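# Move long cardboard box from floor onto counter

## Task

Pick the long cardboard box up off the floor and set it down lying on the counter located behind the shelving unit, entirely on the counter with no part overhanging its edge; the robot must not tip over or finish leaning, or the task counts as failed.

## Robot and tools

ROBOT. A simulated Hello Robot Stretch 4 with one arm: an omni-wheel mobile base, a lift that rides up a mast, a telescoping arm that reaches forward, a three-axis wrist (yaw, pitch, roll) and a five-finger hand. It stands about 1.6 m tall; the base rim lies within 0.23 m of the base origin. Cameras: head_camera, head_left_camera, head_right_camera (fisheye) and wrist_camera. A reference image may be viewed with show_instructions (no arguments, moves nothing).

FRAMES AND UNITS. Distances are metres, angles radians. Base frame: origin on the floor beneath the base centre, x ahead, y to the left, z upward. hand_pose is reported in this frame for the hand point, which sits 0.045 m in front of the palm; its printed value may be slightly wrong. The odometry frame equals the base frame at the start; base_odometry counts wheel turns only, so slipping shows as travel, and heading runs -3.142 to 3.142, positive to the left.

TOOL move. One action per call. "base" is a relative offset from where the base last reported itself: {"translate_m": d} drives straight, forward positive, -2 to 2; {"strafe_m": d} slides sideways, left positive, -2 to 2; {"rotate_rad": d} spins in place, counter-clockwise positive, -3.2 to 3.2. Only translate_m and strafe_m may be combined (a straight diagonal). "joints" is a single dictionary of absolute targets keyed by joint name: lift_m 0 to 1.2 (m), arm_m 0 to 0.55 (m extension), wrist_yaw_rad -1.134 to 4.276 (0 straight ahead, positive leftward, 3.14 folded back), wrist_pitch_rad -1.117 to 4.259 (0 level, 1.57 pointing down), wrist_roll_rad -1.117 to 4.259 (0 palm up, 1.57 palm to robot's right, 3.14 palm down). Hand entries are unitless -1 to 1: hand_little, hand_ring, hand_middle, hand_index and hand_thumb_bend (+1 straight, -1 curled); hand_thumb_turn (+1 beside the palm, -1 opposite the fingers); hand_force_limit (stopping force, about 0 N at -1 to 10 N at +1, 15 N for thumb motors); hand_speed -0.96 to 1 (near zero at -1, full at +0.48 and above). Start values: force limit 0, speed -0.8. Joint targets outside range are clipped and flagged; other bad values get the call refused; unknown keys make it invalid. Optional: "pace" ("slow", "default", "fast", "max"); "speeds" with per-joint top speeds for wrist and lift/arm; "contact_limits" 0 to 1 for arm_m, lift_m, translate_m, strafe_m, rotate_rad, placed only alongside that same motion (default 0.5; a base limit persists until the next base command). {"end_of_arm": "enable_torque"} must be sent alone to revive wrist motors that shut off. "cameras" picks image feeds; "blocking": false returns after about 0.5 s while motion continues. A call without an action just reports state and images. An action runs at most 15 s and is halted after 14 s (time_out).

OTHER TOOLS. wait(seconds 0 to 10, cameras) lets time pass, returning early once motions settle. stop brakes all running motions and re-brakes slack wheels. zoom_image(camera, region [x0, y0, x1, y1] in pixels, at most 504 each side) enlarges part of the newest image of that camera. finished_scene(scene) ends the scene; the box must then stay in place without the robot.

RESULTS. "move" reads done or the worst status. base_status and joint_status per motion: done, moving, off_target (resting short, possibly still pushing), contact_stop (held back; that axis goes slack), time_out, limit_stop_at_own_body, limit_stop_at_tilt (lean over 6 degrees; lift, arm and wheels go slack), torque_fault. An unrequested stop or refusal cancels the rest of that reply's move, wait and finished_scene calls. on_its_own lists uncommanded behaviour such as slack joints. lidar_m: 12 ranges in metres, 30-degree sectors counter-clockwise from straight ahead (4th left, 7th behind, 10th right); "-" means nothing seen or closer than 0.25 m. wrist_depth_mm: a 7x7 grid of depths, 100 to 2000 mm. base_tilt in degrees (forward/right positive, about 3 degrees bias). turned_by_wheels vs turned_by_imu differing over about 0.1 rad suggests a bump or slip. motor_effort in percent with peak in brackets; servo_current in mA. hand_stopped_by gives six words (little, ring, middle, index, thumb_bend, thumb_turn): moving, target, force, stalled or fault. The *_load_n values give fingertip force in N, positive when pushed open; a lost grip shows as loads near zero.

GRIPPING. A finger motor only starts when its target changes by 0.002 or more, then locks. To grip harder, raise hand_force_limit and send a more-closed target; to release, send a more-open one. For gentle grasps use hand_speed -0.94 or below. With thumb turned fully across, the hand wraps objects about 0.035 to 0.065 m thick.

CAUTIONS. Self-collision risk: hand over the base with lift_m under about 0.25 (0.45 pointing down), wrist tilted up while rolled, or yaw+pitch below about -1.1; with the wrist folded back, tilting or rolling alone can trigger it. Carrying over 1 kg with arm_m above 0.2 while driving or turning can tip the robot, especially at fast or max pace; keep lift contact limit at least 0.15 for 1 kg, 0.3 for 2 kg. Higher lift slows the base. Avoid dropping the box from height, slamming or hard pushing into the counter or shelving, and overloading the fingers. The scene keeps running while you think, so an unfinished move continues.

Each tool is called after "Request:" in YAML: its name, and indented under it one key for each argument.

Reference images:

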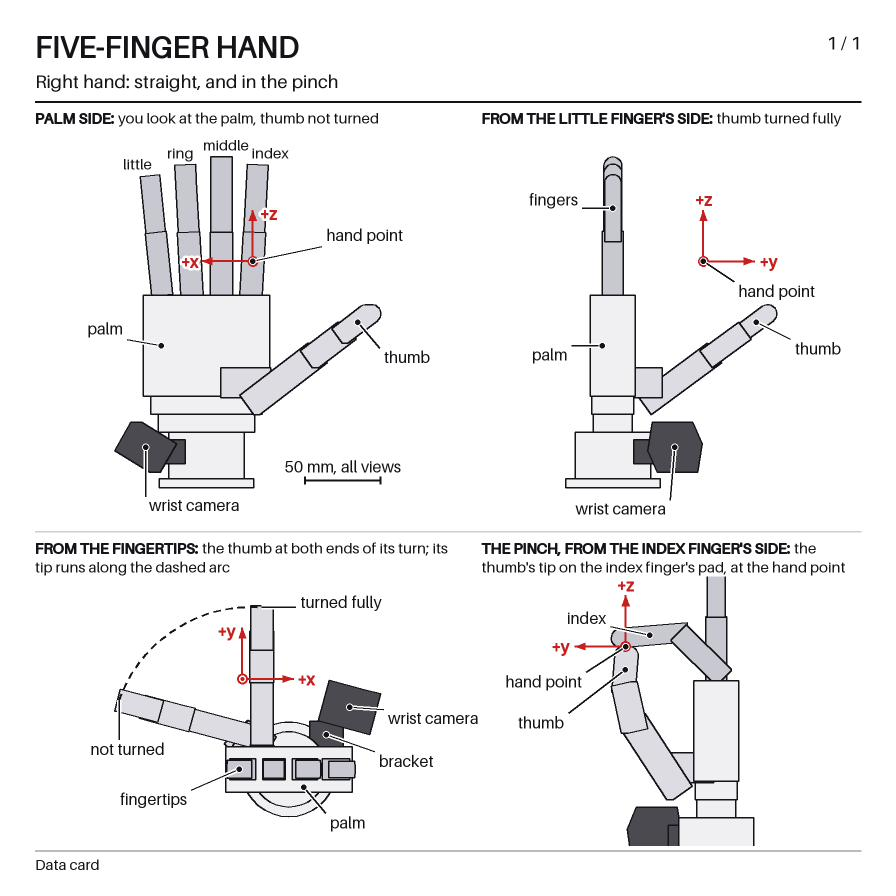

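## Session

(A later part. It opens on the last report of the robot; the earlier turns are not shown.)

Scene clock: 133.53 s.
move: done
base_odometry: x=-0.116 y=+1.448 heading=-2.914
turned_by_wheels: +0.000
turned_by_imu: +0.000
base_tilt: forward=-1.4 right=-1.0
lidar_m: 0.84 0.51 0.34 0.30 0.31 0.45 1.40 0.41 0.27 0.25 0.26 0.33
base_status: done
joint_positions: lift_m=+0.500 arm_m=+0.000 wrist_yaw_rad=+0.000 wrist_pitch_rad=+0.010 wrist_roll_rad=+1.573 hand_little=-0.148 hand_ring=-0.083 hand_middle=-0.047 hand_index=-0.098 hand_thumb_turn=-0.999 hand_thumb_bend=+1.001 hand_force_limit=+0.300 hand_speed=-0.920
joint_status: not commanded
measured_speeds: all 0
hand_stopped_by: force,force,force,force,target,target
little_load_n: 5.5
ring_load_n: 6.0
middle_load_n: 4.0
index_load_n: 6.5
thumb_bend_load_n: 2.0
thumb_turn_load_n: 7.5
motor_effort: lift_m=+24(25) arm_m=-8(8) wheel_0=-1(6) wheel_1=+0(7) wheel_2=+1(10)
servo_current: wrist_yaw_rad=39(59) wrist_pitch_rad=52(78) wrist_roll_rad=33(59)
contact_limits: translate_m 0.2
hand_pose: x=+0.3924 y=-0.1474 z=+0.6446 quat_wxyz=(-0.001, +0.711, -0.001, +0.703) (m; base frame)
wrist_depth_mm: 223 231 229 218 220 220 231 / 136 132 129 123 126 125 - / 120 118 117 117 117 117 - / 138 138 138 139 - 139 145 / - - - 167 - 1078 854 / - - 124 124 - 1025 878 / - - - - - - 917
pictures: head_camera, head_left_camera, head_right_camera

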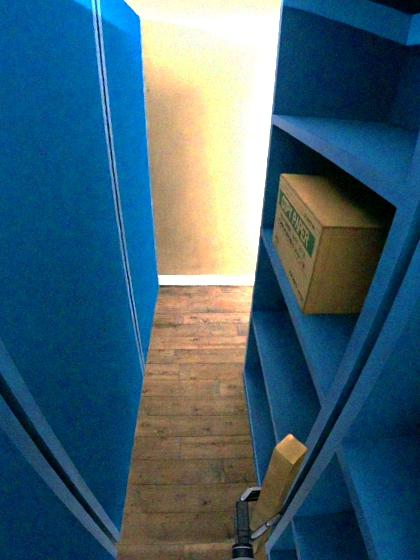

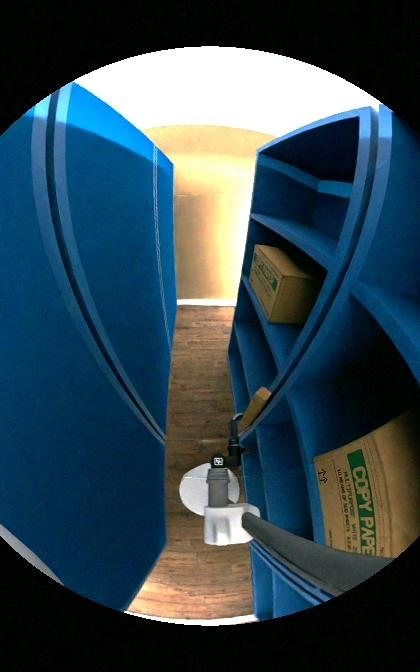

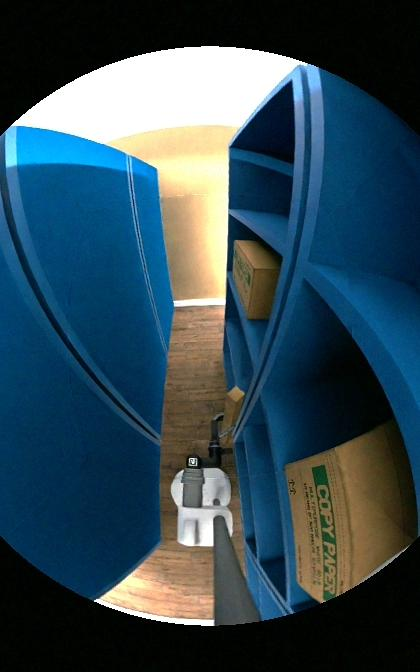

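Request:
move:
  base: {"rotate_rad": 0.03}

Request:
move:
  base: {"translate_m": 0.6, "strafe_m": 0.02}
  contact_limits: {"translate_m": 0.2}
  cameras: ["head_camera","head_right_camera"]

Scene clock: 135.13 s.
move: done
base_odometry: x=-0.116 y=+1.448 heading=-2.884
turned_by_wheels: +0.030
turned_by_imu: +0.030
base_tilt: forward=-1.7 right=-1.1
lidar_m: 0.90 0.47 0.32 0.30 0.32 0.44 1.22 0.38 0.27 0.25 0.25 0.34
base_status: done
joint_positions: lift_m=+0.500 arm_m=+0.000 wrist_yaw_rad=+0.000 wrist_pitch_rad=+0.010 wrist_roll_rad=+1.573 hand_little=-0.148 hand_ring=-0.083 hand_middle=-0.047 hand_index=-0.098 hand_thumb_turn=-0.999 hand_thumb_bend=+1.001 hand_force_limit=+0.300 hand_speed=-0.920
joint_status: not commanded
measured_speeds: all 0
hand_stopped_by: force,force,force,force,target,target
little_load_n: 5.5
ring_load_n: 6.5
middle_load_n: 4.0
index_load_n: 6.5
thumb_bend_load_n: 2.0
thumb_turn_load_n: 7.0
motor_effort: lift_m=+24(25) arm_m=-8(8) wheel_0=+1(5) wheel_1=-1(7) wheel_2=-1(3)
servo_current: wrist_yaw_rad=39(52) wrist_pitch_rad=72(72) wrist_roll_rad=46(52)
hand_pose: x=+0.3923 y=-0.1474 z=+0.6446 quat_wxyz=(-0.001, +0.711, -0.001, +0.703) (m; base frame)
wrist_depth_mm: 399 591 1060 1060 355 260 723 / 136 132 129 123 125 125 - / 119 118 117 117 117 117 - / 138 138 138 139 - 139 145 / - - - 167 - 1098 878 / - - 124 124 - 1042 878 / - - - - - - 866
pictures: none

Scene clock: 138.63 s.
move: done
base_odometry: x=-0.691 y=+1.276 heading=-2.884
turned_by_wheels: +0.000
turned_by_imu: -0.001
base_tilt: forward=-1.5 right=-1.0
lidar_m: 1.52 0.48 0.33 0.31 0.32 0.45 1.18 0.40 0.27 0.25 0.26 0.36
base_status: done
joint_positions: lift_m=+0.500 arm_m=+0.000 wrist_yaw_rad=+0.000 wrist_pitch_rad=+0.010 wrist_roll_rad=+1.573 hand_little=-0.148 hand_ring=-0.083 hand_middle=-0.047 hand_index=-0.098 hand_thumb_turn=-0.999 hand_thumb_bend=+1.001 hand_force_limit=+0.300 hand_speed=-0.920
joint_status: not commanded
measured_speeds: all 0
hand_stopped_by: force,force,force,force,target,target
little_load_n: 5.5
ring_load_n: 6.5
middle_load_n: 4.5
index_load_n: 6.5
thumb_bend_load_n: 1.5
thumb_turn_load_n: 7.0
motor_effort: lift_m=+24(25) arm_m=-8(8) wheel_0=+0(5) wheel_1=+0(6) wheel_2=+1(11)
servo_current: wrist_yaw_rad=26(59) wrist_pitch_rad=65(78) wrist_roll_rad=33(59)
contact_limits: translate_m 0.2
hand_pose: x=+0.3923 y=-0.1474 z=+0.6446 quat_wxyz=(-0.001, +0.711, -0.001, +0.703) (m; base frame)
wrist_depth_mm: 421 473 477 484 353 262 496 / 136 132 129 123 125 125 - / 119 118 117 117 117 117 - / 138 138 138 138 - 139 145 / - - 165 167 - 1098 866 / - - 124 125 - 1025 878 / - - - - - - 866
pictures: head_camera, head_right_camera

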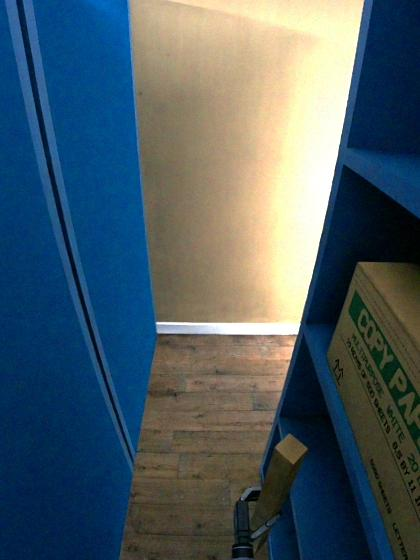

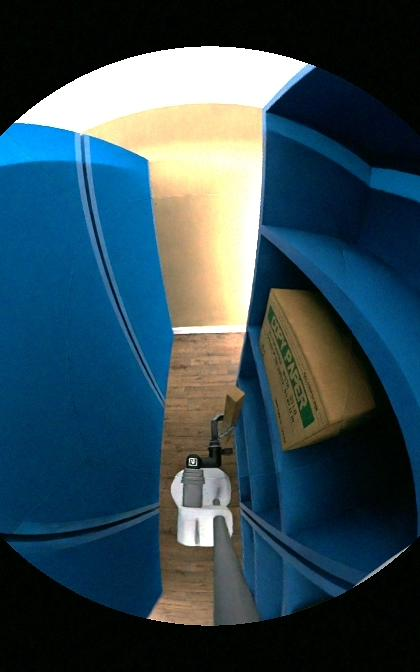

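Request:
move:
  base: {"rotate_rad": 0.03}

Request:
move:
  base: {"translate_m": 0.5, "strafe_m": 0.03}
  contact_limits: {"translate_m": 0.2}
  cameras: ["head_camera","head_left_camera","head_right_camera"]

Scene clock: 140.23 s.
move: done
base_odometry: x=-0.691 y=+1.276 heading=-2.854
turned_by_wheels: +0.030
turned_by_imu: +0.030
base_tilt: forward=-1.3 right=-0.9
lidar_m: 1.32 0.47 0.32 0.31 0.33 0.46 1.05 0.38 0.25 0.25 0.27 0.35
base_status: done
joint_positions: lift_m=+0.500 arm_m=+0.000 wrist_yaw_rad=+0.000 wrist_pitch_rad=+0.010 wrist_roll_rad=+1.573 hand_little=-0.148 hand_ring=-0.083 hand_middle=-0.047 hand_index=-0.098 hand_thumb_turn=-0.999 hand_thumb_bend=+1.001 hand_force_limit=+0.300 hand_speed=-0.920
joint_status: not commanded
measured_speeds: all 0
hand_stopped_by: force,force,force,force,target,target
little_load_n: 5.5
ring_load_n: 6.5
middle_load_n: 4.5
index_load_n: 6.5
thumb_bend_load_n: 1.5
thumb_turn_load_n: 7.5
motor_effort: lift_m=+24(24) arm_m=-8(8) wheel_0=+0(3) wheel_1=+0(7) wheel_2=+0(6)
servo_current: wrist_yaw_rad=46(52) wrist_pitch_rad=59(85) wrist_roll_rad=46(59)
hand_pose: x=+0.3923 y=-0.1475 z=+0.6446 quat_wxyz=(-0.001, +0.711, -0.001, +0.703) (m; base frame)
wrist_depth_mm: 421 466 469 473 353 294 484 / 136 132 129 123 126 125 - / 120 118 117 117 117 117 - / 138 138 138 139 - 139 145 / - - 165 167 - 1098 878 / - - 124 125 - 1025 866 / - - - - - - -
pictures: none

Scene clock: 143.40 s.
move: done
base_odometry: x=-1.162 y=+1.105 heading=-2.854
turned_by_wheels: +0.000
turned_by_imu: -0.001
base_tilt: forward=-1.5 right=-1.1
lidar_m: 1.17 0.42 0.28 0.27 0.30 0.43 1.16 0.39 0.29 0.25 0.29 0.37
base_status: done
joint_positions: lift_m=+0.500 arm_m=+0.000 wrist_yaw_rad=+0.000 wrist_pitch_rad=+0.010 wrist_roll_rad=+1.573 hand_little=-0.148 hand_ring=-0.083 hand_middle=-0.047 hand_index=-0.098 hand_thumb_turn=-0.999 hand_thumb_bend=+1.001 hand_force_limit=+0.300 hand_speed=-0.920
joint_status: not commanded
measured_speeds: all 0
hand_stopped_by: force,force,force,force,target,target
little_load_n: 5.5
ring_load_n: 6.5
middle_load_n: 4.5
index_load_n: 6.5
thumb_bend_load_n: 1.5
thumb_turn_load_n: 7.5
motor_effort: lift_m=+24(25) arm_m=-8(8) wheel_0=-1(6) wheel_1=-2(9) wheel_2=+1(10)
servo_current: wrist_yaw_rad=46(59) wrist_pitch_rad=65(78) wrist_roll_rad=46(59)
contact_limits: translate_m 0.2
hand_pose: x=+0.3923 y=-0.1475 z=+0.6446 quat_wxyz=(-0.001, +0.711, -0.001, +0.703) (m; base frame)
wrist_depth_mm: - - - - - 960 878 / 134 132 129 123 126 125 - / 120 118 117 117 117 117 - / 138 138 138 138 - 139 145 / - - 165 167 - 1008 866 / - - 124 124 - 991 866 / - - - - - - -
pictures: head_camera, head_left_camera, head_right_camera

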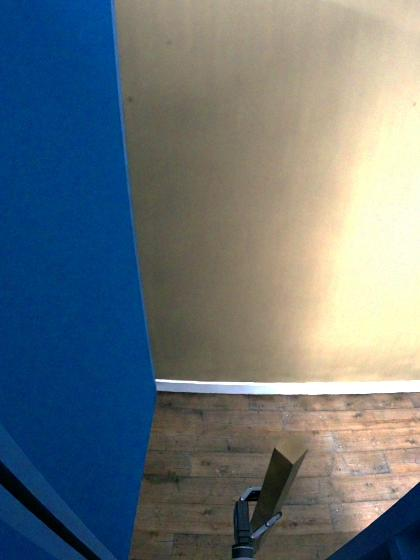

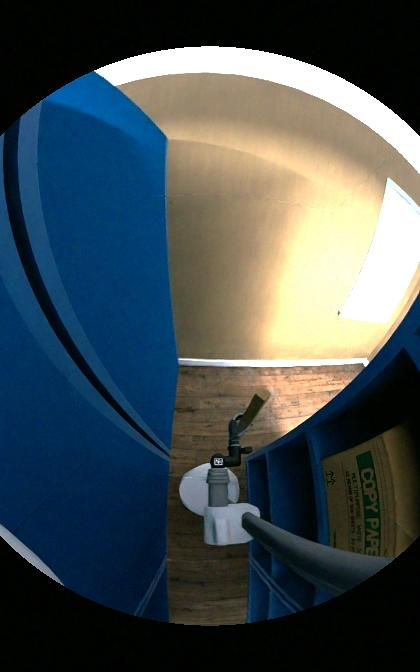

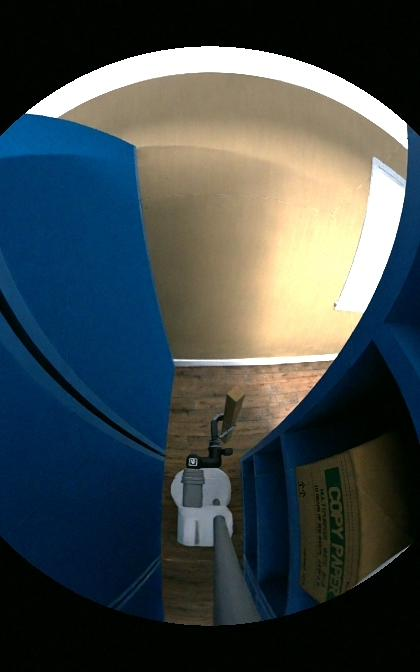

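Request:
move:
  base: {"translate_m": 0.4, "strafe_m": -0.003}
  contact_limits: {"translate_m": 0.2}
  cameras: ["head_camera","head_left_camera","head_right_camera"]

Scene clock: 147.00 s.
move: done
base_odometry: x=-1.547 y=+0.994 heading=-2.854
turned_by_wheels: +0.000
turned_by_imu: +0.000
base_tilt: forward=-1.5 right=-0.8
lidar_m: 0.78 0.43 0.30 0.28 0.29 0.43 1.20 0.42 0.30 0.51 1.14 0.37
base_status: done
joint_positions: lift_m=+0.500 arm_m=+0.000 wrist_yaw_rad=+0.000 wrist_pitch_rad=+0.010 wrist_roll_rad=+1.573 hand_little=-0.148 hand_ring=-0.083 hand_middle=-0.047 hand_index=-0.098 hand_thumb_turn=-0.999 hand_thumb_bend=+1.001 hand_force_limit=+0.300 hand_speed=-0.920
joint_status: not commanded
measured_speeds: all 0
hand_stopped_by: force,force,force,force,target,target
little_load_n: 5.5
ring_load_n: 6.5
middle_load_n: 4.5
index_load_n: 6.5
thumb_bend_load_n: 1.5
thumb_turn_load_n: 7.0
motor_effort: lift_m=+24(25) arm_m=-8(8) wheel_0=+1(6) wheel_1=-1(8) wheel_2=+0(10)
servo_current: wrist_yaw_rad=46(65) wrist_pitch_rad=72(91) wrist_roll_rad=46(65)
contact_limits: translate_m 0.2
hand_pose: x=+0.3923 y=-0.1475 z=+0.6446 quat_wxyz=(-0.001, +0.711, -0.001, +0.703) (m; base frame)
wrist_depth_mm: 554 564 574 574 580 585 585 / 136 132 129 123 125 125 - / 120 118 117 117 117 117 - / 138 138 138 138 - 139 145 / 569 574 167 167 - 597 603 / 569 580 124 125 - 603 609 / 574 580 - - - - 609
pictures: head_camera, head_left_camera, head_right_camera

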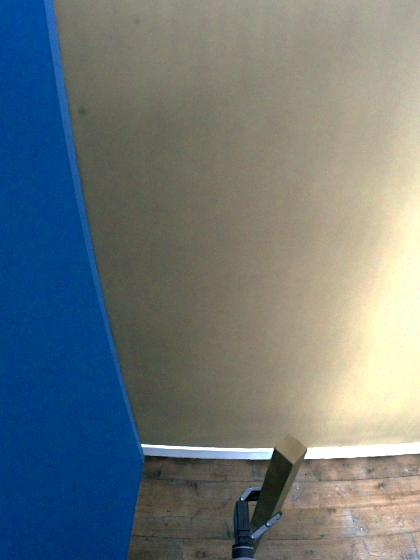

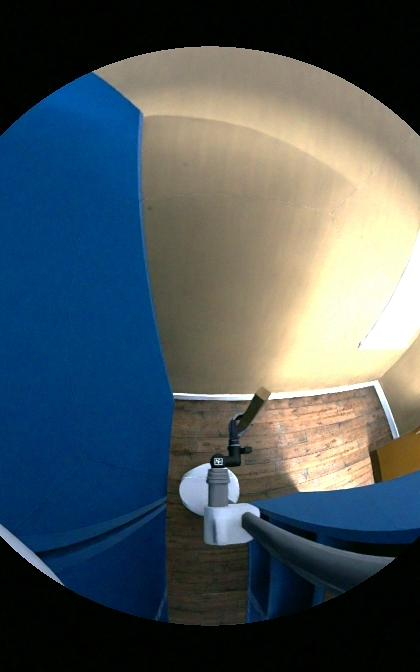

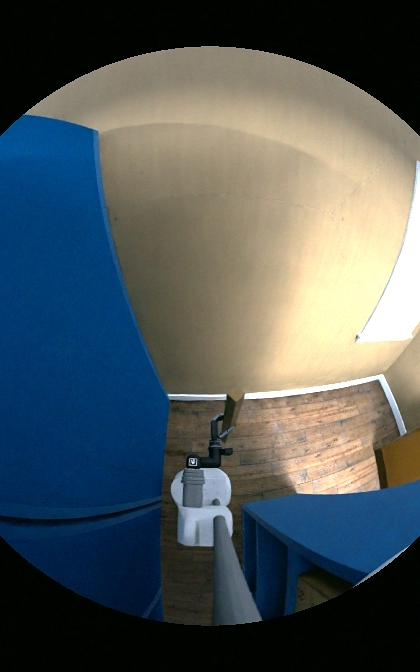

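Request:
move:
  base: {"translate_m": 0.25}
  contact_limits: {"translate_m": 0.2}

Request:
move:
  base: {"rotate_rad": -0.8}
  pace: "slow"
  cameras: ["head_camera","head_left_camera","head_right_camera"]

Scene clock: 151.13 s.
move: done
base_odometry: x=-1.786 y=+0.923 heading=-2.854
turned_by_wheels: +0.000
turned_by_imu: +0.000
base_tilt: forward=-1.4 right=-1.0
lidar_m: 0.53 0.44 0.30 0.28 0.29 0.43 1.16 0.43 0.52 1.63 0.81 0.36
base_status: done
joint_positions: lift_m=+0.500 arm_m=+0.000 wrist_yaw_rad=+0.000 wrist_pitch_rad=+0.010 wrist_roll_rad=+1.573 hand_little=-0.148 hand_ring=-0.083 hand_middle=-0.047 hand_index=-0.098 hand_thumb_turn=-0.999 hand_thumb_bend=+1.001 hand_force_limit=+0.300 hand_speed=-0.920
joint_status: not commanded
measured_speeds: all 0
hand_stopped_by: force,force,force,force,target,target
little_load_n: 5.5
ring_load_n: 6.0
middle_load_n: 4.5
index_load_n: 6.5
thumb_bend_load_n: 2.0
thumb_turn_load_n: 7.5
motor_effort: lift_m=+24(24) arm_m=-8(8) wheel_0=-1(6) wheel_1=+0(6) wheel_2=+0(10)
servo_current: wrist_yaw_rad=20(65) wrist_pitch_rad=59(85) wrist_roll_rad=52(65)
contact_limits: translate_m 0.2
hand_pose: x=+0.3923 y=-0.1475 z=+0.6446 quat_wxyz=(-0.001, +0.711, -0.001, +0.703) (m; base frame)
wrist_depth_mm: 324 325 329 330 334 336 338 / 136 132 129 123 126 125 - / 120 118 117 117 118 117 - / 138 138 138 138 - 139 145 / 329 332 167 167 - 345 347 / 332 334 124 125 - 347 349 / 334 334 - - - - 349
pictures: none

Scene clock: 153.20 s.
move: done
base_odometry: x=-1.787 y=+0.923 heading=+2.629
turned_by_wheels: -0.800
turned_by_imu: -0.794
base_tilt: forward=-1.6 right=-0.8
lidar_m: 0.64 0.54 0.53 0.35 0.29 0.29 0.33 0.63 0.59 0.46 0.74 0.35
base_status: done
joint_positions: lift_m=+0.500 arm_m=+0.000 wrist_yaw_rad=+0.000 wrist_pitch_rad=+0.010 wrist_roll_rad=+1.573 hand_little=-0.148 hand_ring=-0.083 hand_middle=-0.047 hand_index=-0.098 hand_thumb_turn=-0.999 hand_thumb_bend=+1.001 hand_force_limit=+0.300 hand_speed=-0.920
joint_status: not commanded
measured_speeds: all 0
hand_stopped_by: force,force,force,force,target,target
little_load_n: 5.5
ring_load_n: 6.5
middle_load_n: 4.5
index_load_n: 6.0
thumb_bend_load_n: 2.0
thumb_turn_load_n: 7.5
motor_effort: lift_m=+24(24) arm_m=-8(8) wheel_0=+2(5) wheel_1=+1(7) wheel_2=+2(8)
servo_current: wrist_yaw_rad=46(59) wrist_pitch_rad=59(78) wrist_roll_rad=33(59)
hand_pose: x=+0.3923 y=-0.1475 z=+0.6446 quat_wxyz=(-0.001, +0.711, -0.001, +0.703) (m; base frame)
wrist_depth_mm: 1255 1281 1229 143 142 1118 878 / 136 132 129 123 126 125 - / 120 118 117 117 118 117 - / 138 138 138 139 - 139 145 / 609 615 167 167 - 615 615 / 535 539 124 125 - 554 535 / 488 488 - - - - 492
pictures: head_camera, head_left_camera, head_right_camera

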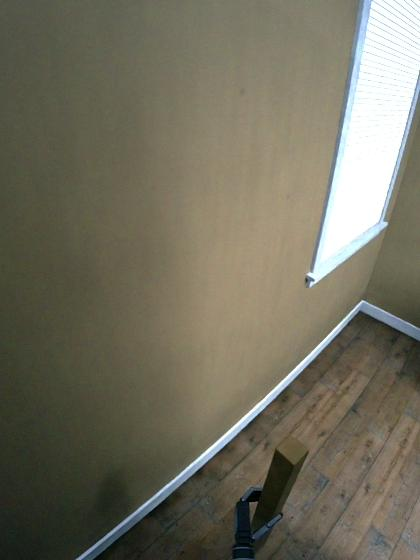

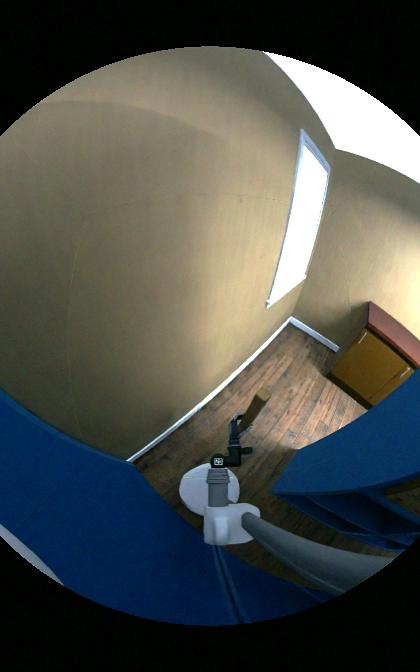

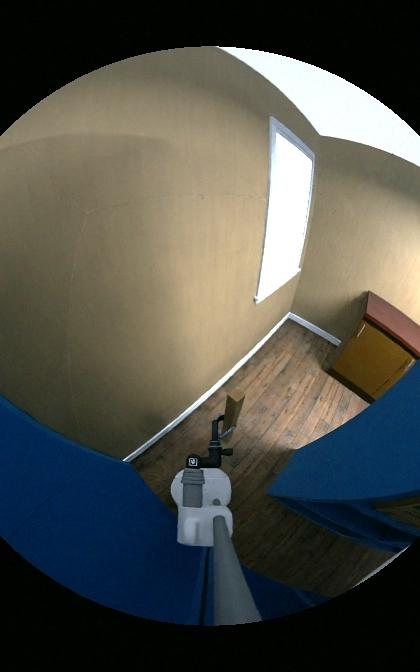

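Counter with a red top is visible. Continue rotating.

Request:
move:
  base: {"rotate_rad": -0.74}
  pace: "slow"
  cameras: ["head_camera","head_left_camera","head_right_camera"]

Scene clock: 155.93 s.
move: done
base_odometry: x=-1.787 y=+0.923 heading=+1.890
turned_by_wheels: -0.740
turned_by_imu: -0.734
base_tilt: forward=-1.5 right=-1.2
lidar_m: 1.62 0.75 0.56 0.53 0.41 0.30 0.28 0.30 0.47 0.97 0.45 0.35
base_status: done
joint_positions: lift_m=+0.500 arm_m=+0.000 wrist_yaw_rad=+0.000 wrist_pitch_rad=+0.010 wrist_roll_rad=+1.573 hand_little=-0.148 hand_ring=-0.083 hand_middle=-0.047 hand_index=-0.098 hand_thumb_turn=-0.999 hand_thumb_bend=+1.001 hand_force_limit=+0.300 hand_speed=-0.920
joint_status: not commanded
measured_speeds: all 0
hand_stopped_by: force,force,force,force,target,target
little_load_n: 5.5
ring_load_n: 6.5
middle_load_n: 4.5
index_load_n: 6.5
thumb_bend_load_n: 2.0
thumb_turn_load_n: 7.5
motor_effort: lift_m=+24(24) arm_m=-8(8) wheel_0=+2(5) wheel_1=+0(7) wheel_2=+2(7)
servo_current: wrist_yaw_rad=26(59) wrist_pitch_rad=65(85) wrist_roll_rad=39(59)
hand_pose: x=+0.3923 y=-0.1475 z=+0.6446 quat_wxyz=(-0.001, +0.711, -0.001, +0.703) (m; base frame)
wrist_depth_mm: - - 1336 1336 1366 1118 866 / 134 132 128 123 125 125 - / 119 118 117 117 117 117 - / 138 138 138 138 - 139 145 / - - - 167 - 1098 866 / - - 124 124 - 1025 878 / 1366 1366 - - - - 904
pictures: head_camera, head_left_camera, head_right_camera

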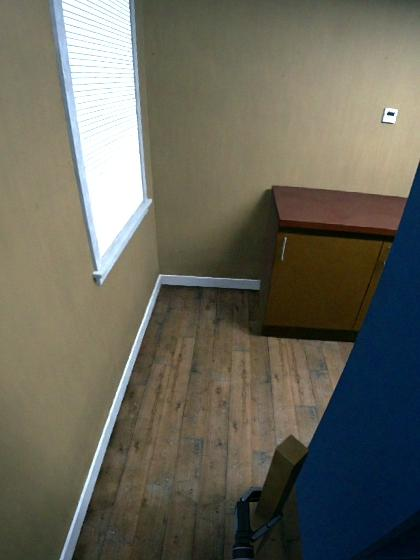

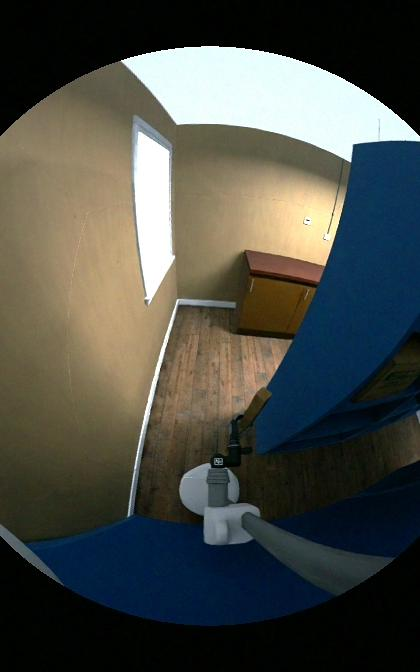

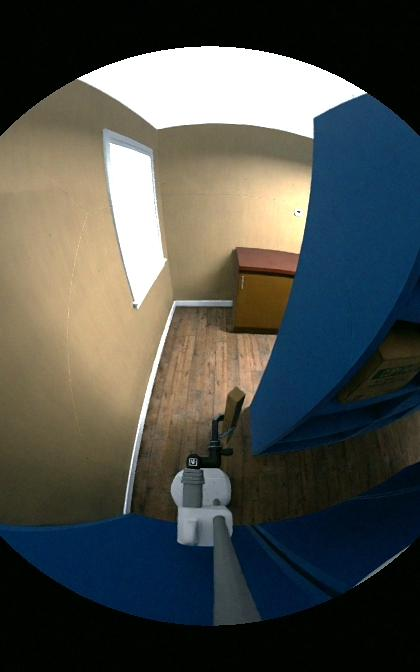

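Request:
move:
  base: {"rotate_rad": -0.032}

Request:
move:
  base: {"translate_m": 0.6}
  contact_limits: {"translate_m": 0.2}
  cameras: ["head_camera","head_right_camera"]

Scene clock: 160.90 s.
move: done
base_odometry: x=-1.786 y=+0.923 heading=+1.858
turned_by_wheels: -0.032
turned_by_imu: -0.031
base_tilt: forward=-1.4 right=-1.1
lidar_m: 1.61 0.78 0.55 0.54 0.41 0.30 0.28 0.31 0.45 1.10 0.47 0.36
base_status: done
joint_positions: lift_m=+0.500 arm_m=+0.000 wrist_yaw_rad=+0.000 wrist_pitch_rad=+0.010 wrist_roll_rad=+1.573 hand_little=-0.148 hand_ring=-0.083 hand_middle=-0.047 hand_index=-0.098 hand_thumb_turn=-0.999 hand_thumb_bend=+1.001 hand_force_limit=+0.300 hand_speed=-0.920
joint_status: not commanded
measured_speeds: all 0
hand_stopped_by: force,force,force,force,target,target
little_load_n: 5.5
ring_load_n: 6.5
middle_load_n: 4.0
index_load_n: 6.5
thumb_bend_load_n: 1.5
thumb_turn_load_n: 7.5
motor_effort: lift_m=+24(24) arm_m=-8(8) wheel_0=+0(5) wheel_1=+1(6) wheel_2=+0(6)
servo_current: wrist_yaw_rad=39(52) wrist_pitch_rad=46(72) wrist_roll_rad=46(46)
hand_pose: x=+0.3923 y=-0.1475 z=+0.6446 quat_wxyz=(-0.001, +0.711, -0.001, +0.703) (m; base frame)
wrist_depth_mm: - - 1336 1366 1366 1098 878 / 134 132 129 123 126 125 - / 120 118 117 117 117 117 - / 138 138 138 139 - 139 145 / - - - 167 - 1098 878 / - - 124 124 - 1025 866 / 1430 1464 - - - - 904
pictures: none

Scene clock: 164.40 s.
move: done
base_odometry: x=-1.956 y=+1.499 heading=+1.858
turned_by_wheels: +0.000
turned_by_imu: -0.001
base_tilt: forward=-1.5 right=-1.0
lidar_m: 1.04 0.76 0.56 0.53 0.55 0.79 0.88 0.93 0.38 0.36 0.35 0.36
base_status: done
joint_positions: lift_m=+0.500 arm_m=+0.000 wrist_yaw_rad=+0.000 wrist_pitch_rad=+0.010 wrist_roll_rad=+1.573 hand_little=-0.148 hand_ring=-0.083 hand_middle=-0.047 hand_index=-0.098 hand_thumb_turn=-0.999 hand_thumb_bend=+1.001 hand_force_limit=+0.300 hand_speed=-0.920
joint_status: not commanded
measured_speeds: all 0
hand_stopped_by: force,force,force,force,target,target
little_load_n: 5.5
ring_load_n: 6.5
middle_load_n: 4.5
index_load_n: 6.5
thumb_bend_load_n: 2.0
thumb_turn_load_n: 7.5
motor_effort: lift_m=+24(25) arm_m=-8(8) wheel_0=+0(6) wheel_1=+0(7) wheel_2=+0(11)
servo_current: wrist_yaw_rad=33(65) wrist_pitch_rad=65(85) wrist_roll_rad=52(59)
contact_limits: translate_m 0.2
hand_pose: x=+0.3923 y=-0.1475 z=+0.6446 quat_wxyz=(-0.001, +0.711, -0.001, +0.703) (m; base frame)
wrist_depth_mm: - - 788 788 798 809 878 / 134 132 129 123 126 125 - / 119 118 117 117 117 117 - / 138 138 138 139 - 139 145 / - - 165 167 - 1078 878 / - - 124 125 - 1025 866 / - - - - - - 917
pictures: head_camera, head_right_camera

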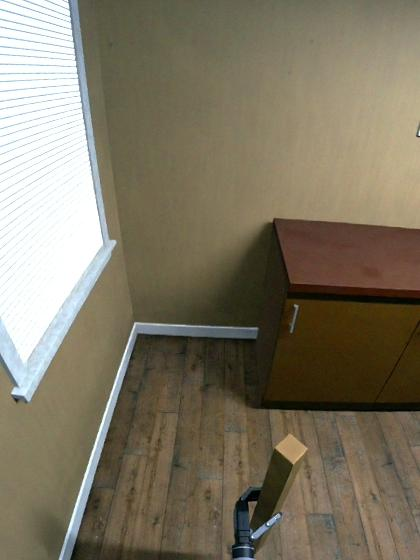

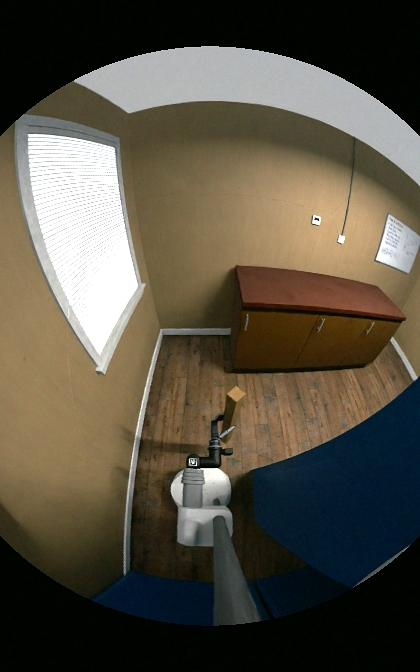

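Request:
move:
  base: {"translate_m": 0.42}
  contact_limits: {"translate_m": 0.2}
  cameras: ["head_camera"]

Request:
move:
  base: {"strafe_m": -0.85}
  contact_limits: {"strafe_m": 0.2}
  cameras: ["head_camera","head_right_camera", "head_left_camera"]

Scene clock: 198.97 s.
move: done
base_odometry: x=-2.075 y=+1.902 heading=+1.858
turned_by_wheels: +0.000
turned_by_imu: +0.000
base_tilt: forward=-1.5 right=-1.1
lidar_m: 1.09 0.72 0.53 0.51 0.54 0.78 1.28 0.55 0.45 1.03 0.87 0.36
base_status: done
joint_positions: lift_m=+0.500 arm_m=+0.000 wrist_yaw_rad=+0.000 wrist_pitch_rad=+0.010 wrist_roll_rad=+1.573 hand_little=-0.148 hand_ring=-0.083 hand_middle=-0.047 hand_index=-0.098 hand_thumb_turn=-0.999 hand_thumb_bend=+1.001 hand_force_limit=+0.300 hand_speed=-0.920
joint_status: not commanded
measured_speeds: all 0
hand_stopped_by: force,force,force,force,target,target
little_load_n: 5.5
ring_load_n: 6.5
middle_load_n: 4.5
index_load_n: 6.5
thumb_bend_load_n: 1.5
thumb_turn_load_n: 7.5
motor_effort: lift_m=+24(25) arm_m=-8(8) wheel_0=+0(6) wheel_1=+0(8) wheel_2=+0(11)
servo_current: wrist_yaw_rad=33(59) wrist_pitch_rad=59(85) wrist_roll_rad=39(59)
contact_limits: translate_m 0.2
hand_pose: x=+0.3923 y=-0.1475 z=+0.6446 quat_wxyz=(-0.001, +0.711, -0.001, +0.703) (m; base frame)
wrist_depth_mm: 976 392 392 399 399 404 407 / 136 132 129 123 126 125 - / 120 118 117 117 117 117 - / 138 138 138 138 - 139 145 / 1008 1025 1008 167 - 1042 866 / 1008 1008 124 124 - 1042 866 / 1025 1025 - - - - 904
pictures: head_camera

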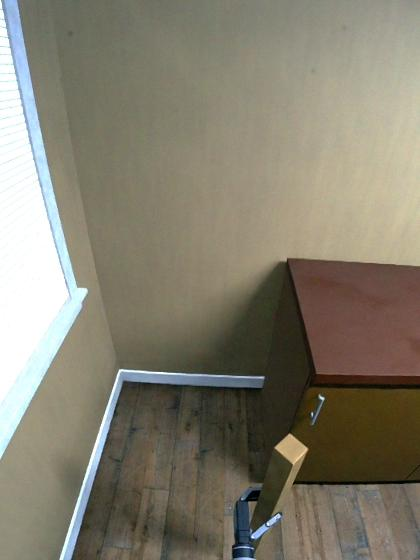

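Scene clock: 203.13 s.
move: done
base_odometry: x=-1.260 y=+2.142 heading=+1.858
turned_by_wheels: +0.000
turned_by_imu: -0.001
base_tilt: forward=-1.3 right=-1.1
lidar_m: 0.57 0.61 1.38 1.33 0.33 0.25 0.25 0.25 0.37 1.05 0.81 0.35
base_status: done
joint_positions: lift_m=+0.500 arm_m=+0.000 wrist_yaw_rad=+0.000 wrist_pitch_rad=+0.010 wrist_roll_rad=+1.573 hand_little=-0.148 hand_ring=-0.083 hand_middle=-0.047 hand_index=-0.098 hand_thumb_turn=-0.999 hand_thumb_bend=+1.001 hand_force_limit=+0.300 hand_speed=-0.920
joint_status: not commanded
measured_speeds: all 0
hand_stopped_by: force,force,force,force,target,target
little_load_n: 5.5
ring_load_n: 6.5
middle_load_n: 4.5
index_load_n: 6.5
thumb_bend_load_n: 1.5
thumb_turn_load_n: 7.5
motor_effort: lift_m=+24(25) arm_m=-8(8) wheel_0=-2(9) wheel_1=+0(11) wheel_2=-1(5)
servo_current: wrist_yaw_rad=20(72) wrist_pitch_rad=72(72) wrist_roll_rad=46(59)
contact_limits: strafe_m 0.2
hand_pose: x=+0.3923 y=-0.1475 z=+0.6446 quat_wxyz=(-0.001, +0.711, -0.001, +0.703) (m; base frame)
wrist_depth_mm: 343 366 368 370 373 377 379 / 136 132 129 123 125 125 - / 119 118 117 117 117 118 - / 138 138 138 138 - 139 145 / 991 379 167 167 - 397 399 / 1008 384 124 125 - 399 402 / 1008 366 - - - - 407
pictures: head_camera, head_left_camera, head_right_camera

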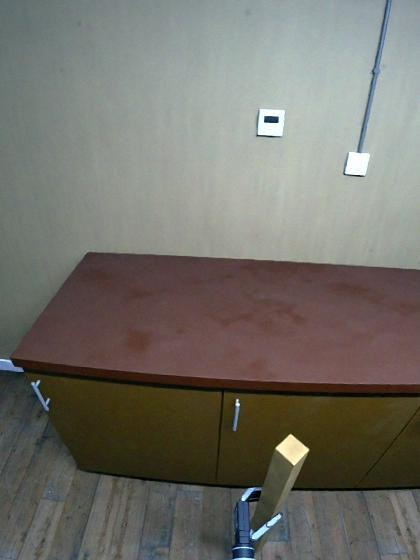

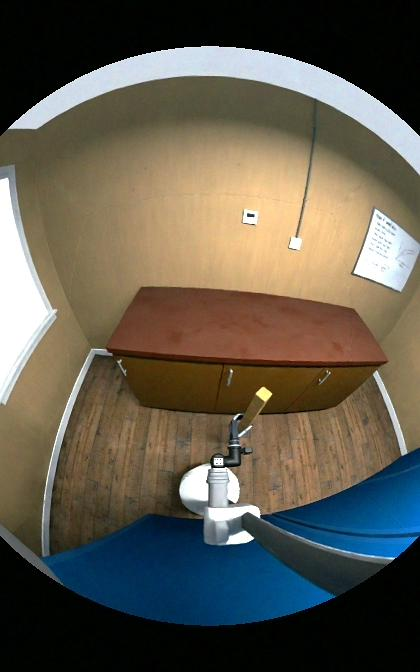

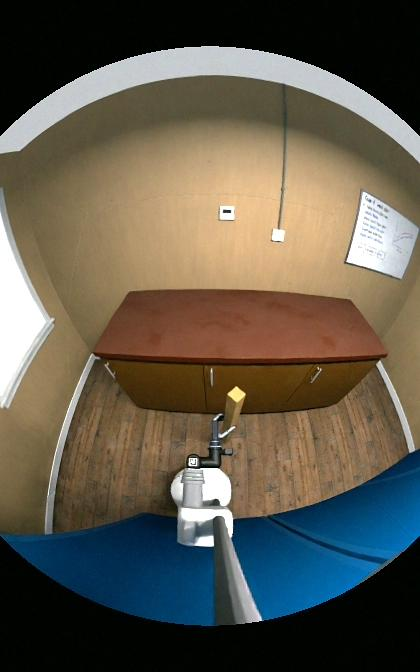

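Request:
move:
  base: {"translate_m": 0.04}
  joints: {"lift_m": 0.7}
  contact_limits: {"translate_m": 0.2}

Request:
move:
  joints: {"wrist_roll_rad": 3.14}
  speeds: {"wrist_roll_rad": 0.8}
  cameras: ["head_camera"]

Request:
move:
  joints: {"lift_m": 1.02}
  cameras: ["head_camera", "wrist_camera"]

Scene clock: 206.57 s.
move: done
base_odometry: x=-1.272 y=+2.181 heading=+1.858
turned_by_wheels: +0.000
turned_by_imu: +0.000
base_tilt: forward=-1.5 right=-1.0
lidar_m: 0.53 0.58 1.38 1.35 0.41 0.28 0.27 0.30 0.43 1.22 0.75 0.36
base_status: done
joint_positions: lift_m=+0.700 arm_m=+0.000 wrist_yaw_rad=+0.000 wrist_pitch_rad=+0.010 wrist_roll_rad=+1.573 hand_little=-0.148 hand_ring=-0.083 hand_middle=-0.047 hand_index=-0.098 hand_thumb_turn=-0.999 hand_thumb_bend=+1.001 hand_force_limit=+0.300 hand_speed=-0.920
joint_status: all done
measured_speeds: all 0
hand_stopped_by: force,force,force,force,target,target
little_load_n: 5.5
ring_load_n: 6.5
middle_load_n: 4.0
index_load_n: 6.5
thumb_bend_load_n: 2.0
thumb_turn_load_n: 7.5
motor_effort: lift_m=+25(29) arm_m=-8(8) wheel_0=+1(5) wheel_1=-1(7) wheel_2=-1(7)
servo_current: wrist_yaw_rad=46(85) wrist_pitch_rad=59(78) wrist_roll_rad=39(59)
contact_limits: translate_m 0.2
hand_pose: x=+0.3923 y=-0.1475 z=+0.8446 quat_wxyz=(-0.001, +0.711, -0.001, +0.703) (m; base frame)
wrist_depth_mm: 946 946 946 310 334 336 340 / 136 132 129 123 125 125 - / 119 118 117 117 117 117 - / 138 138 138 138 - 139 145 / 946 960 976 167 - 355 355 / 960 976 124 124 - 359 362 / 976 976 - - - - 366
pictures: none

Scene clock: 209.03 s.
move: done
base_odometry: x=-1.272 y=+2.181 heading=+1.858
turned_by_wheels: +0.000
turned_by_imu: +0.000
base_tilt: forward=-1.6 right=-1.0
lidar_m: 0.34 0.34 1.38 1.34 0.41 0.27 0.27 0.29 0.41 1.22 0.51 0.40
base_status: not commanded
joint_positions: lift_m=+0.700 arm_m=+0.000 wrist_yaw_rad=+0.000 wrist_pitch_rad=+0.010 wrist_roll_rad=+3.137 hand_little=-0.148 hand_ring=-0.084 hand_middle=-0.047 hand_index=-0.098 hand_thumb_turn=-1.000 hand_thumb_bend=+1.000 hand_force_limit=+0.300 hand_speed=-0.920
joint_status: all done
measured_speeds: all 0
hand_stopped_by: force,force,force,force,target,target
little_load_n: 2.5
ring_load_n: 2.0
middle_load_n: 0.0
index_load_n: 4.0
thumb_bend_load_n: 0.5
thumb_turn_load_n: 2.0
motor_effort: lift_m=+24(25) arm_m=-8(8) wheel_0=+1(1) wheel_1=-1(1) wheel_2=+0(1)
servo_current: wrist_yaw_rad=39(59) wrist_pitch_rad=59(72) wrist_roll_rad=52(91)
contact_limits: translate_m 0.2
hand_pose: x=+0.3920 y=-0.0569 z=+0.8152 quat_wxyz=(-0.496, +0.504, -0.501, +0.499) (m; base frame)
wrist_depth_mm: 338 343 347 349 353 357 362 / 135 131 128 123 125 125 - / 118 118 117 118 118 118 - / 137 138 139 140 - 142 143 / 336 340 167 167 - 353 357 / 960 960 124 124 - 332 991 / 960 960 - - - - 991
pictures: head_camera

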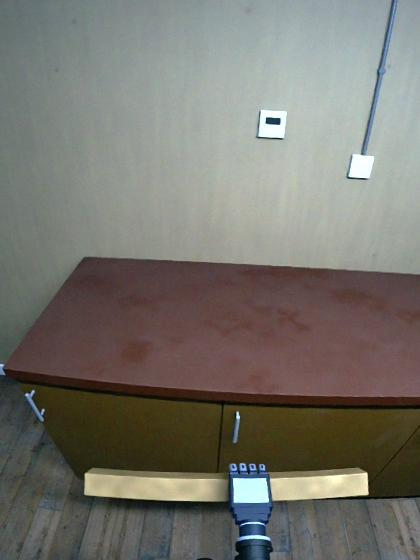

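Scene clock: 211.40 s.
move: done
base_odometry: x=-1.272 y=+2.181 heading=+1.858
turned_by_wheels: +0.000
turned_by_imu: +0.000
base_tilt: forward=-1.3 right=-1.1
lidar_m: 0.34 0.33 1.40 1.32 0.40 0.27 0.26 0.30 0.42 1.21 0.52 0.39
base_status: not commanded
joint_positions: lift_m=+1.020 arm_m=+0.000 wrist_yaw_rad=+0.000 wrist_pitch_rad=+0.010 wrist_roll_rad=+3.137 hand_little=-0.148 hand_ring=-0.084 hand_middle=-0.047 hand_index=-0.098 hand_thumb_turn=-1.000 hand_thumb_bend=+1.000 hand_force_limit=+0.300 hand_speed=-0.920
joint_status: all done
measured_speeds: all 0
hand_stopped_by: force,force,force,force,target,target
little_load_n: 2.5
ring_load_n: 2.5
middle_load_n: 0.5
index_load_n: 4.0
thumb_bend_load_n: 1.0
thumb_turn_load_n: 2.0
motor_effort: lift_m=+24(28) arm_m=-8(8) wheel_0=+1(1) wheel_1=-1(1) wheel_2=-1(1)
servo_current: wrist_yaw_rad=52(59) wrist_pitch_rad=72(78) wrist_roll_rad=39(59)
contact_limits: translate_m 0.2
hand_pose: x=+0.3920 y=-0.0569 z=+1.1352 quat_wxyz=(-0.496, +0.504, -0.501, +0.499) (m; base frame)
wrist_depth_mm: 466 477 462 433 433 449 442 / 135 131 128 123 126 125 - / 118 118 117 118 118 118 - / 137 138 139 140 - 142 149 / 976 960 960 167 - 976 976 / 946 960 124 125 - 991 991 / 946 976 - - - - 991
pictures: head_camera, wrist_camera

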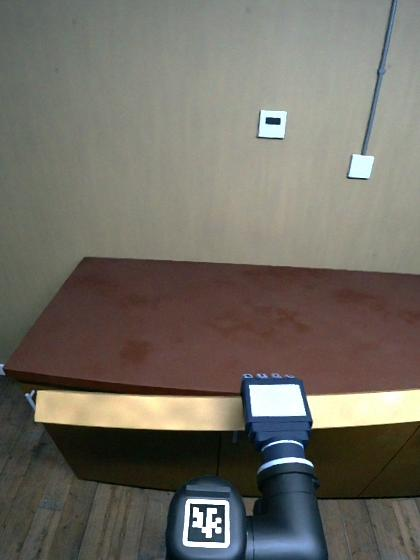

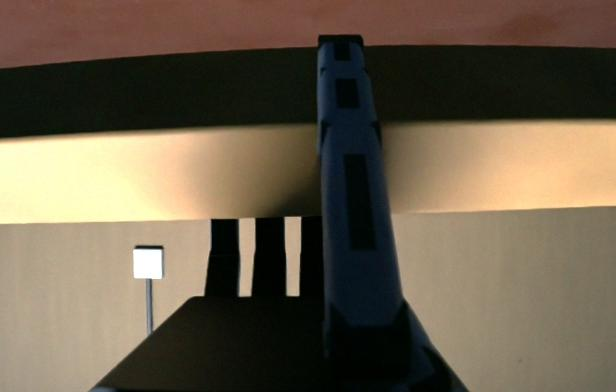

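Request:
move:
  joints: {"hand_index": -0.7, "hand_middle": -0.7, "hand_ring": -0.7, "hand_little": -0.7}

Request:
move:
  joints: {"arm_m": 0.4, "wrist_pitch_rad": 0.716}
  speeds: {"arm_m": 0.2, "wrist_pitch_rad": 0.6}
  cameras: ["head_camera", "wrist_camera"]

Scene clock: 212.97 s.
move: off_target
base_odometry: x=-1.272 y=+2.181 heading=+1.858
turned_by_wheels: +0.000
turned_by_imu: +0.000
base_tilt: forward=-1.6 right=-1.0
lidar_m: 0.32 0.34 1.35 1.34 0.40 0.29 0.29 0.29 0.42 1.21 0.52 0.38
base_status: not commanded
joint_positions: lift_m=+1.020 arm_m=+0.000 wrist_yaw_rad=+0.000 wrist_pitch_rad=+0.010 wrist_roll_rad=+3.137 hand_little=-0.176 hand_ring=-0.104 hand_middle=-0.067 hand_index=-0.111 hand_thumb_turn=-1.000 hand_thumb_bend=+1.001 hand_force_limit=+0.300 hand_speed=-0.920
joint_status: hand_little off_target (ended at -0.176, target -0.700); hand_ring off_target (ended at -0.104, target -0.700); hand_middle off_target (ended at -0.067, target -0.700); hand_index off_target (ended at -0.111, target -0.700)
measured_speeds: all 0
hand_stopped_by: force,force,force,force,target,target
little_load_n: 6.5
ring_load_n: 6.5
middle_load_n: 7.0
index_load_n: 7.5
thumb_bend_load_n: 2.0
thumb_turn_load_n: 7.0
motor_effort: lift_m=+25(25) arm_m=-8(8) wheel_0=+1(1) wheel_1=-1(1) wheel_2=-1(1)
servo_current: wrist_yaw_rad=39(59) wrist_pitch_rad=52(65) wrist_roll_rad=39(52)
contact_limits: translate_m 0.2
hand_pose: x=+0.3920 y=-0.0569 z=+1.1352 quat_wxyz=(-0.496, +0.504, -0.501, +0.499) (m; base frame)
wrist_depth_mm: 466 477 455 436 433 445 442 / 132 129 126 122 125 125 - / 117 117 116 117 118 118 - / 136 137 139 139 - 142 149 / 960 976 976 167 - 976 991 / 960 960 124 124 - 976 976 / 946 976 - - - - 976
pictures: none

Scene clock: 215.77 s.
move: done
base_odometry: x=-1.272 y=+2.181 heading=+1.858
turned_by_wheels: +0.000
turned_by_imu: +0.000
base_tilt: forward=-1.5 right=-1.0
lidar_m: 0.51 0.55 1.40 1.33 0.40 0.30 0.27 0.30 0.42 1.20 0.75 0.57
base_status: not commanded
joint_positions: lift_m=+1.020 arm_m=+0.400 wrist_yaw_rad=+0.000 wrist_pitch_rad=+0.717 wrist_roll_rad=+3.137 hand_little=-0.176 hand_ring=-0.104 hand_middle=-0.067 hand_index=-0.111 hand_thumb_turn=-1.000 hand_thumb_bend=+1.001 hand_force_limit=+0.300 hand_speed=-0.920
joint_status: all done
measured_speeds: all 0
hand_stopped_by: force,force,force,force,target,target
little_load_n: 6.5
ring_load_n: 6.5
middle_load_n: 7.5
index_load_n: 8.0
thumb_bend_load_n: 2.5
thumb_turn_load_n: 7.0
motor_effort: lift_m=+25(25) arm_m=+8(14) wheel_0=+1(1) wheel_1=-1(1) wheel_2=-1(1)
servo_current: wrist_yaw_rad=52(59) wrist_pitch_rad=52(65) wrist_roll_rad=39(59)
contact_limits: translate_m 0.2
hand_pose: x=+0.6980 y=-0.0569 z=+1.0069 quat_wxyz=(-0.292, +0.645, -0.642, +0.294) (m; base frame)
wrist_depth_mm: 198 200 196 193 192 195 - / 132 129 126 122 125 125 - / 117 117 116 117 118 118 - / 136 138 139 139 - 142 143 / 373 370 166 167 - 370 373 / 484 477 124 125 - 480 484 / 591 597 - - - - 603
pictures: head_camera, wrist_camera

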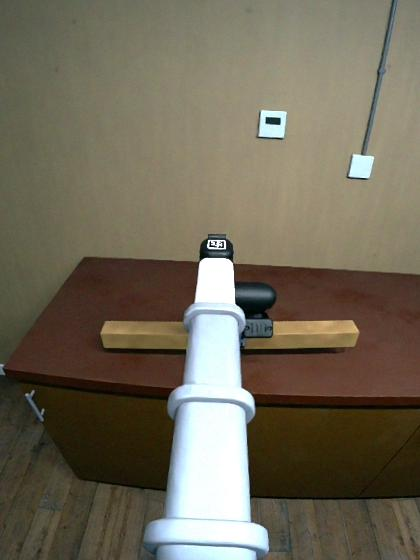

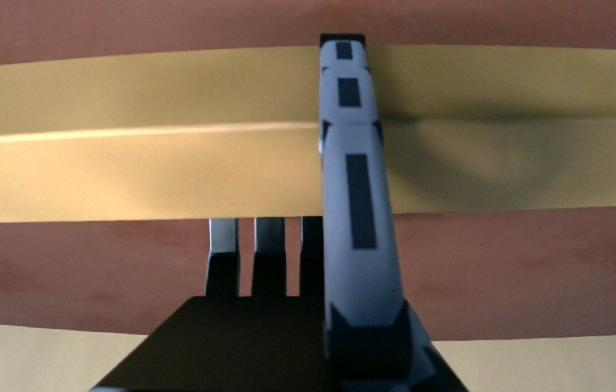

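Request:
move:
  joints: {"arm_m": 0.45, "lift_m": 0.972}
  pace: "slow"
  contact_limits: {"lift_m": 0.1}
  cameras: ["wrist_camera"]

Scene clock: 222.50 s.
move: done
base_odometry: x=-1.272 y=+2.181 heading=+1.858
turned_by_wheels: +0.000
turned_by_imu: +0.001
base_tilt: forward=-1.5 right=-1.1
lidar_m: 0.53 0.56 1.39 1.34 0.40 0.27 0.26 0.31 0.42 1.23 0.78 0.57
base_status: not commanded
joint_positions: lift_m=+0.972 arm_m=+0.450 wrist_yaw_rad=+0.000 wrist_pitch_rad=+0.717 wrist_roll_rad=+3.137 hand_little=-0.176 hand_ring=-0.104 hand_middle=-0.067 hand_index=-0.111 hand_thumb_turn=-1.000 hand_thumb_bend=+1.001 hand_force_limit=+0.300 hand_speed=-0.920
joint_status: all done
measured_speeds: all 0
hand_stopped_by: force,force,force,force,target,target
little_load_n: 6.5
ring_load_n: 6.5
middle_load_n: 7.5
index_load_n: 8.0
thumb_bend_load_n: 2.5
thumb_turn_load_n: 7.0
motor_effort: lift_m=+15(23) arm_m=+8(14) wheel_0=+1(1) wheel_1=-1(1) wheel_2=-1(1)
servo_current: wrist_yaw_rad=39(52) wrist_pitch_rad=52(65) wrist_roll_rad=52(52)
contact_limits: lift_m 0.1; translate_m 0.2
hand_pose: x=+0.7479 y=-0.0569 z=+0.9597 quat_wxyz=(-0.292, +0.645, -0.642, +0.293) (m; base frame)
wrist_depth_mm: 151 152 150 147 147 148 - / 132 129 126 122 125 125 - / 117 117 116 117 118 118 - / 136 138 139 139 - 142 143 / 286 283 166 166 - 282 285 / 370 364 124 125 - 366 370 / 535 484 - - - - 496
pictures: wrist_camera

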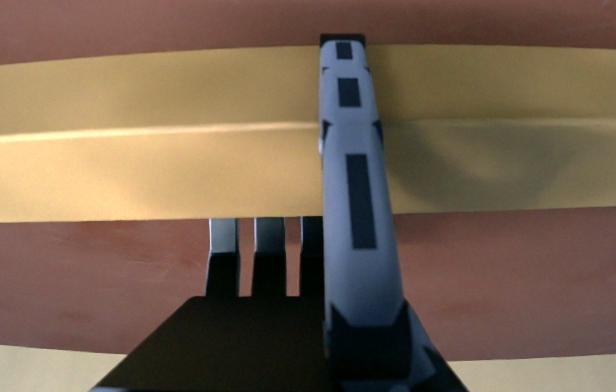

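Request:
move:
  joints: {"lift_m": 0.964}
  pace: "slow"
  contact_limits: {"lift_m": 0.05}
  cameras: ["wrist_camera", "head_camera"]

Scene clock: 223.97 s.
move: done
base_odometry: x=-1.272 y=+2.181 heading=+1.858
turned_by_wheels: +0.000
turned_by_imu: +0.000
base_tilt: forward=-1.5 right=-1.2
lidar_m: 0.52 0.57 1.39 1.35 0.40 0.30 0.27 0.31 0.42 1.21 0.76 0.55
base_status: not commanded
joint_positions: lift_m=+0.964 arm_m=+0.450 wrist_yaw_rad=+0.000 wrist_pitch_rad=+0.717 wrist_roll_rad=+3.138 hand_little=-0.176 hand_ring=-0.104 hand_middle=-0.067 hand_index=-0.111 hand_thumb_turn=-1.000 hand_thumb_bend=+1.001 hand_force_limit=+0.300 hand_speed=-0.920
joint_status: all done
measured_speeds: all 0
hand_stopped_by: force,force,force,force,target,target
little_load_n: 6.5
ring_load_n: 6.5
middle_load_n: 7.0
index_load_n: 8.0
thumb_bend_load_n: 2.5
thumb_turn_load_n: 6.5
motor_effort: lift_m=+15(17) arm_m=+8(9) wheel_0=+1(1) wheel_1=-1(1) wheel_2=-1(1)
servo_current: wrist_yaw_rad=39(46) wrist_pitch_rad=52(59) wrist_roll_rad=39(52)
contact_limits: lift_m 0.05; translate_m 0.2
hand_pose: x=+0.7479 y=-0.0569 z=+0.9517 quat_wxyz=(-0.292, +0.645, -0.642, +0.293) (m; base frame)
wrist_depth_mm: 142 143 142 140 140 142 - / 132 129 126 122 125 125 - / 118 116 116 117 118 118 - / 136 137 139 140 - 142 143 / 266 265 166 167 - 271 276 / 343 340 124 124 - 334 359 / 455 449 - - - - 488
pictures: head_camera, wrist_camera

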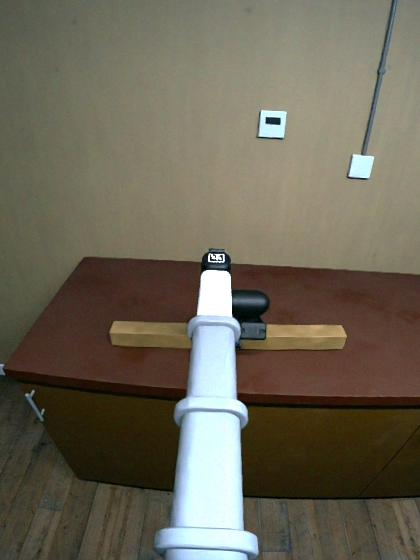

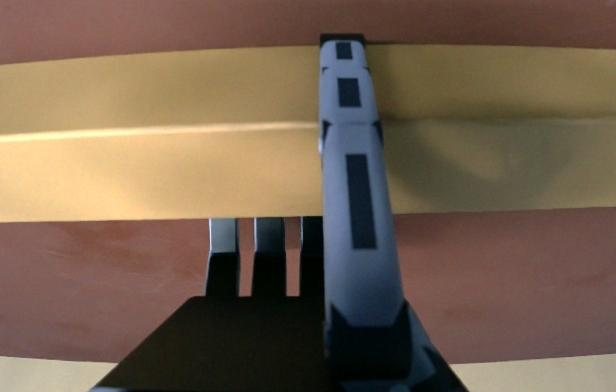

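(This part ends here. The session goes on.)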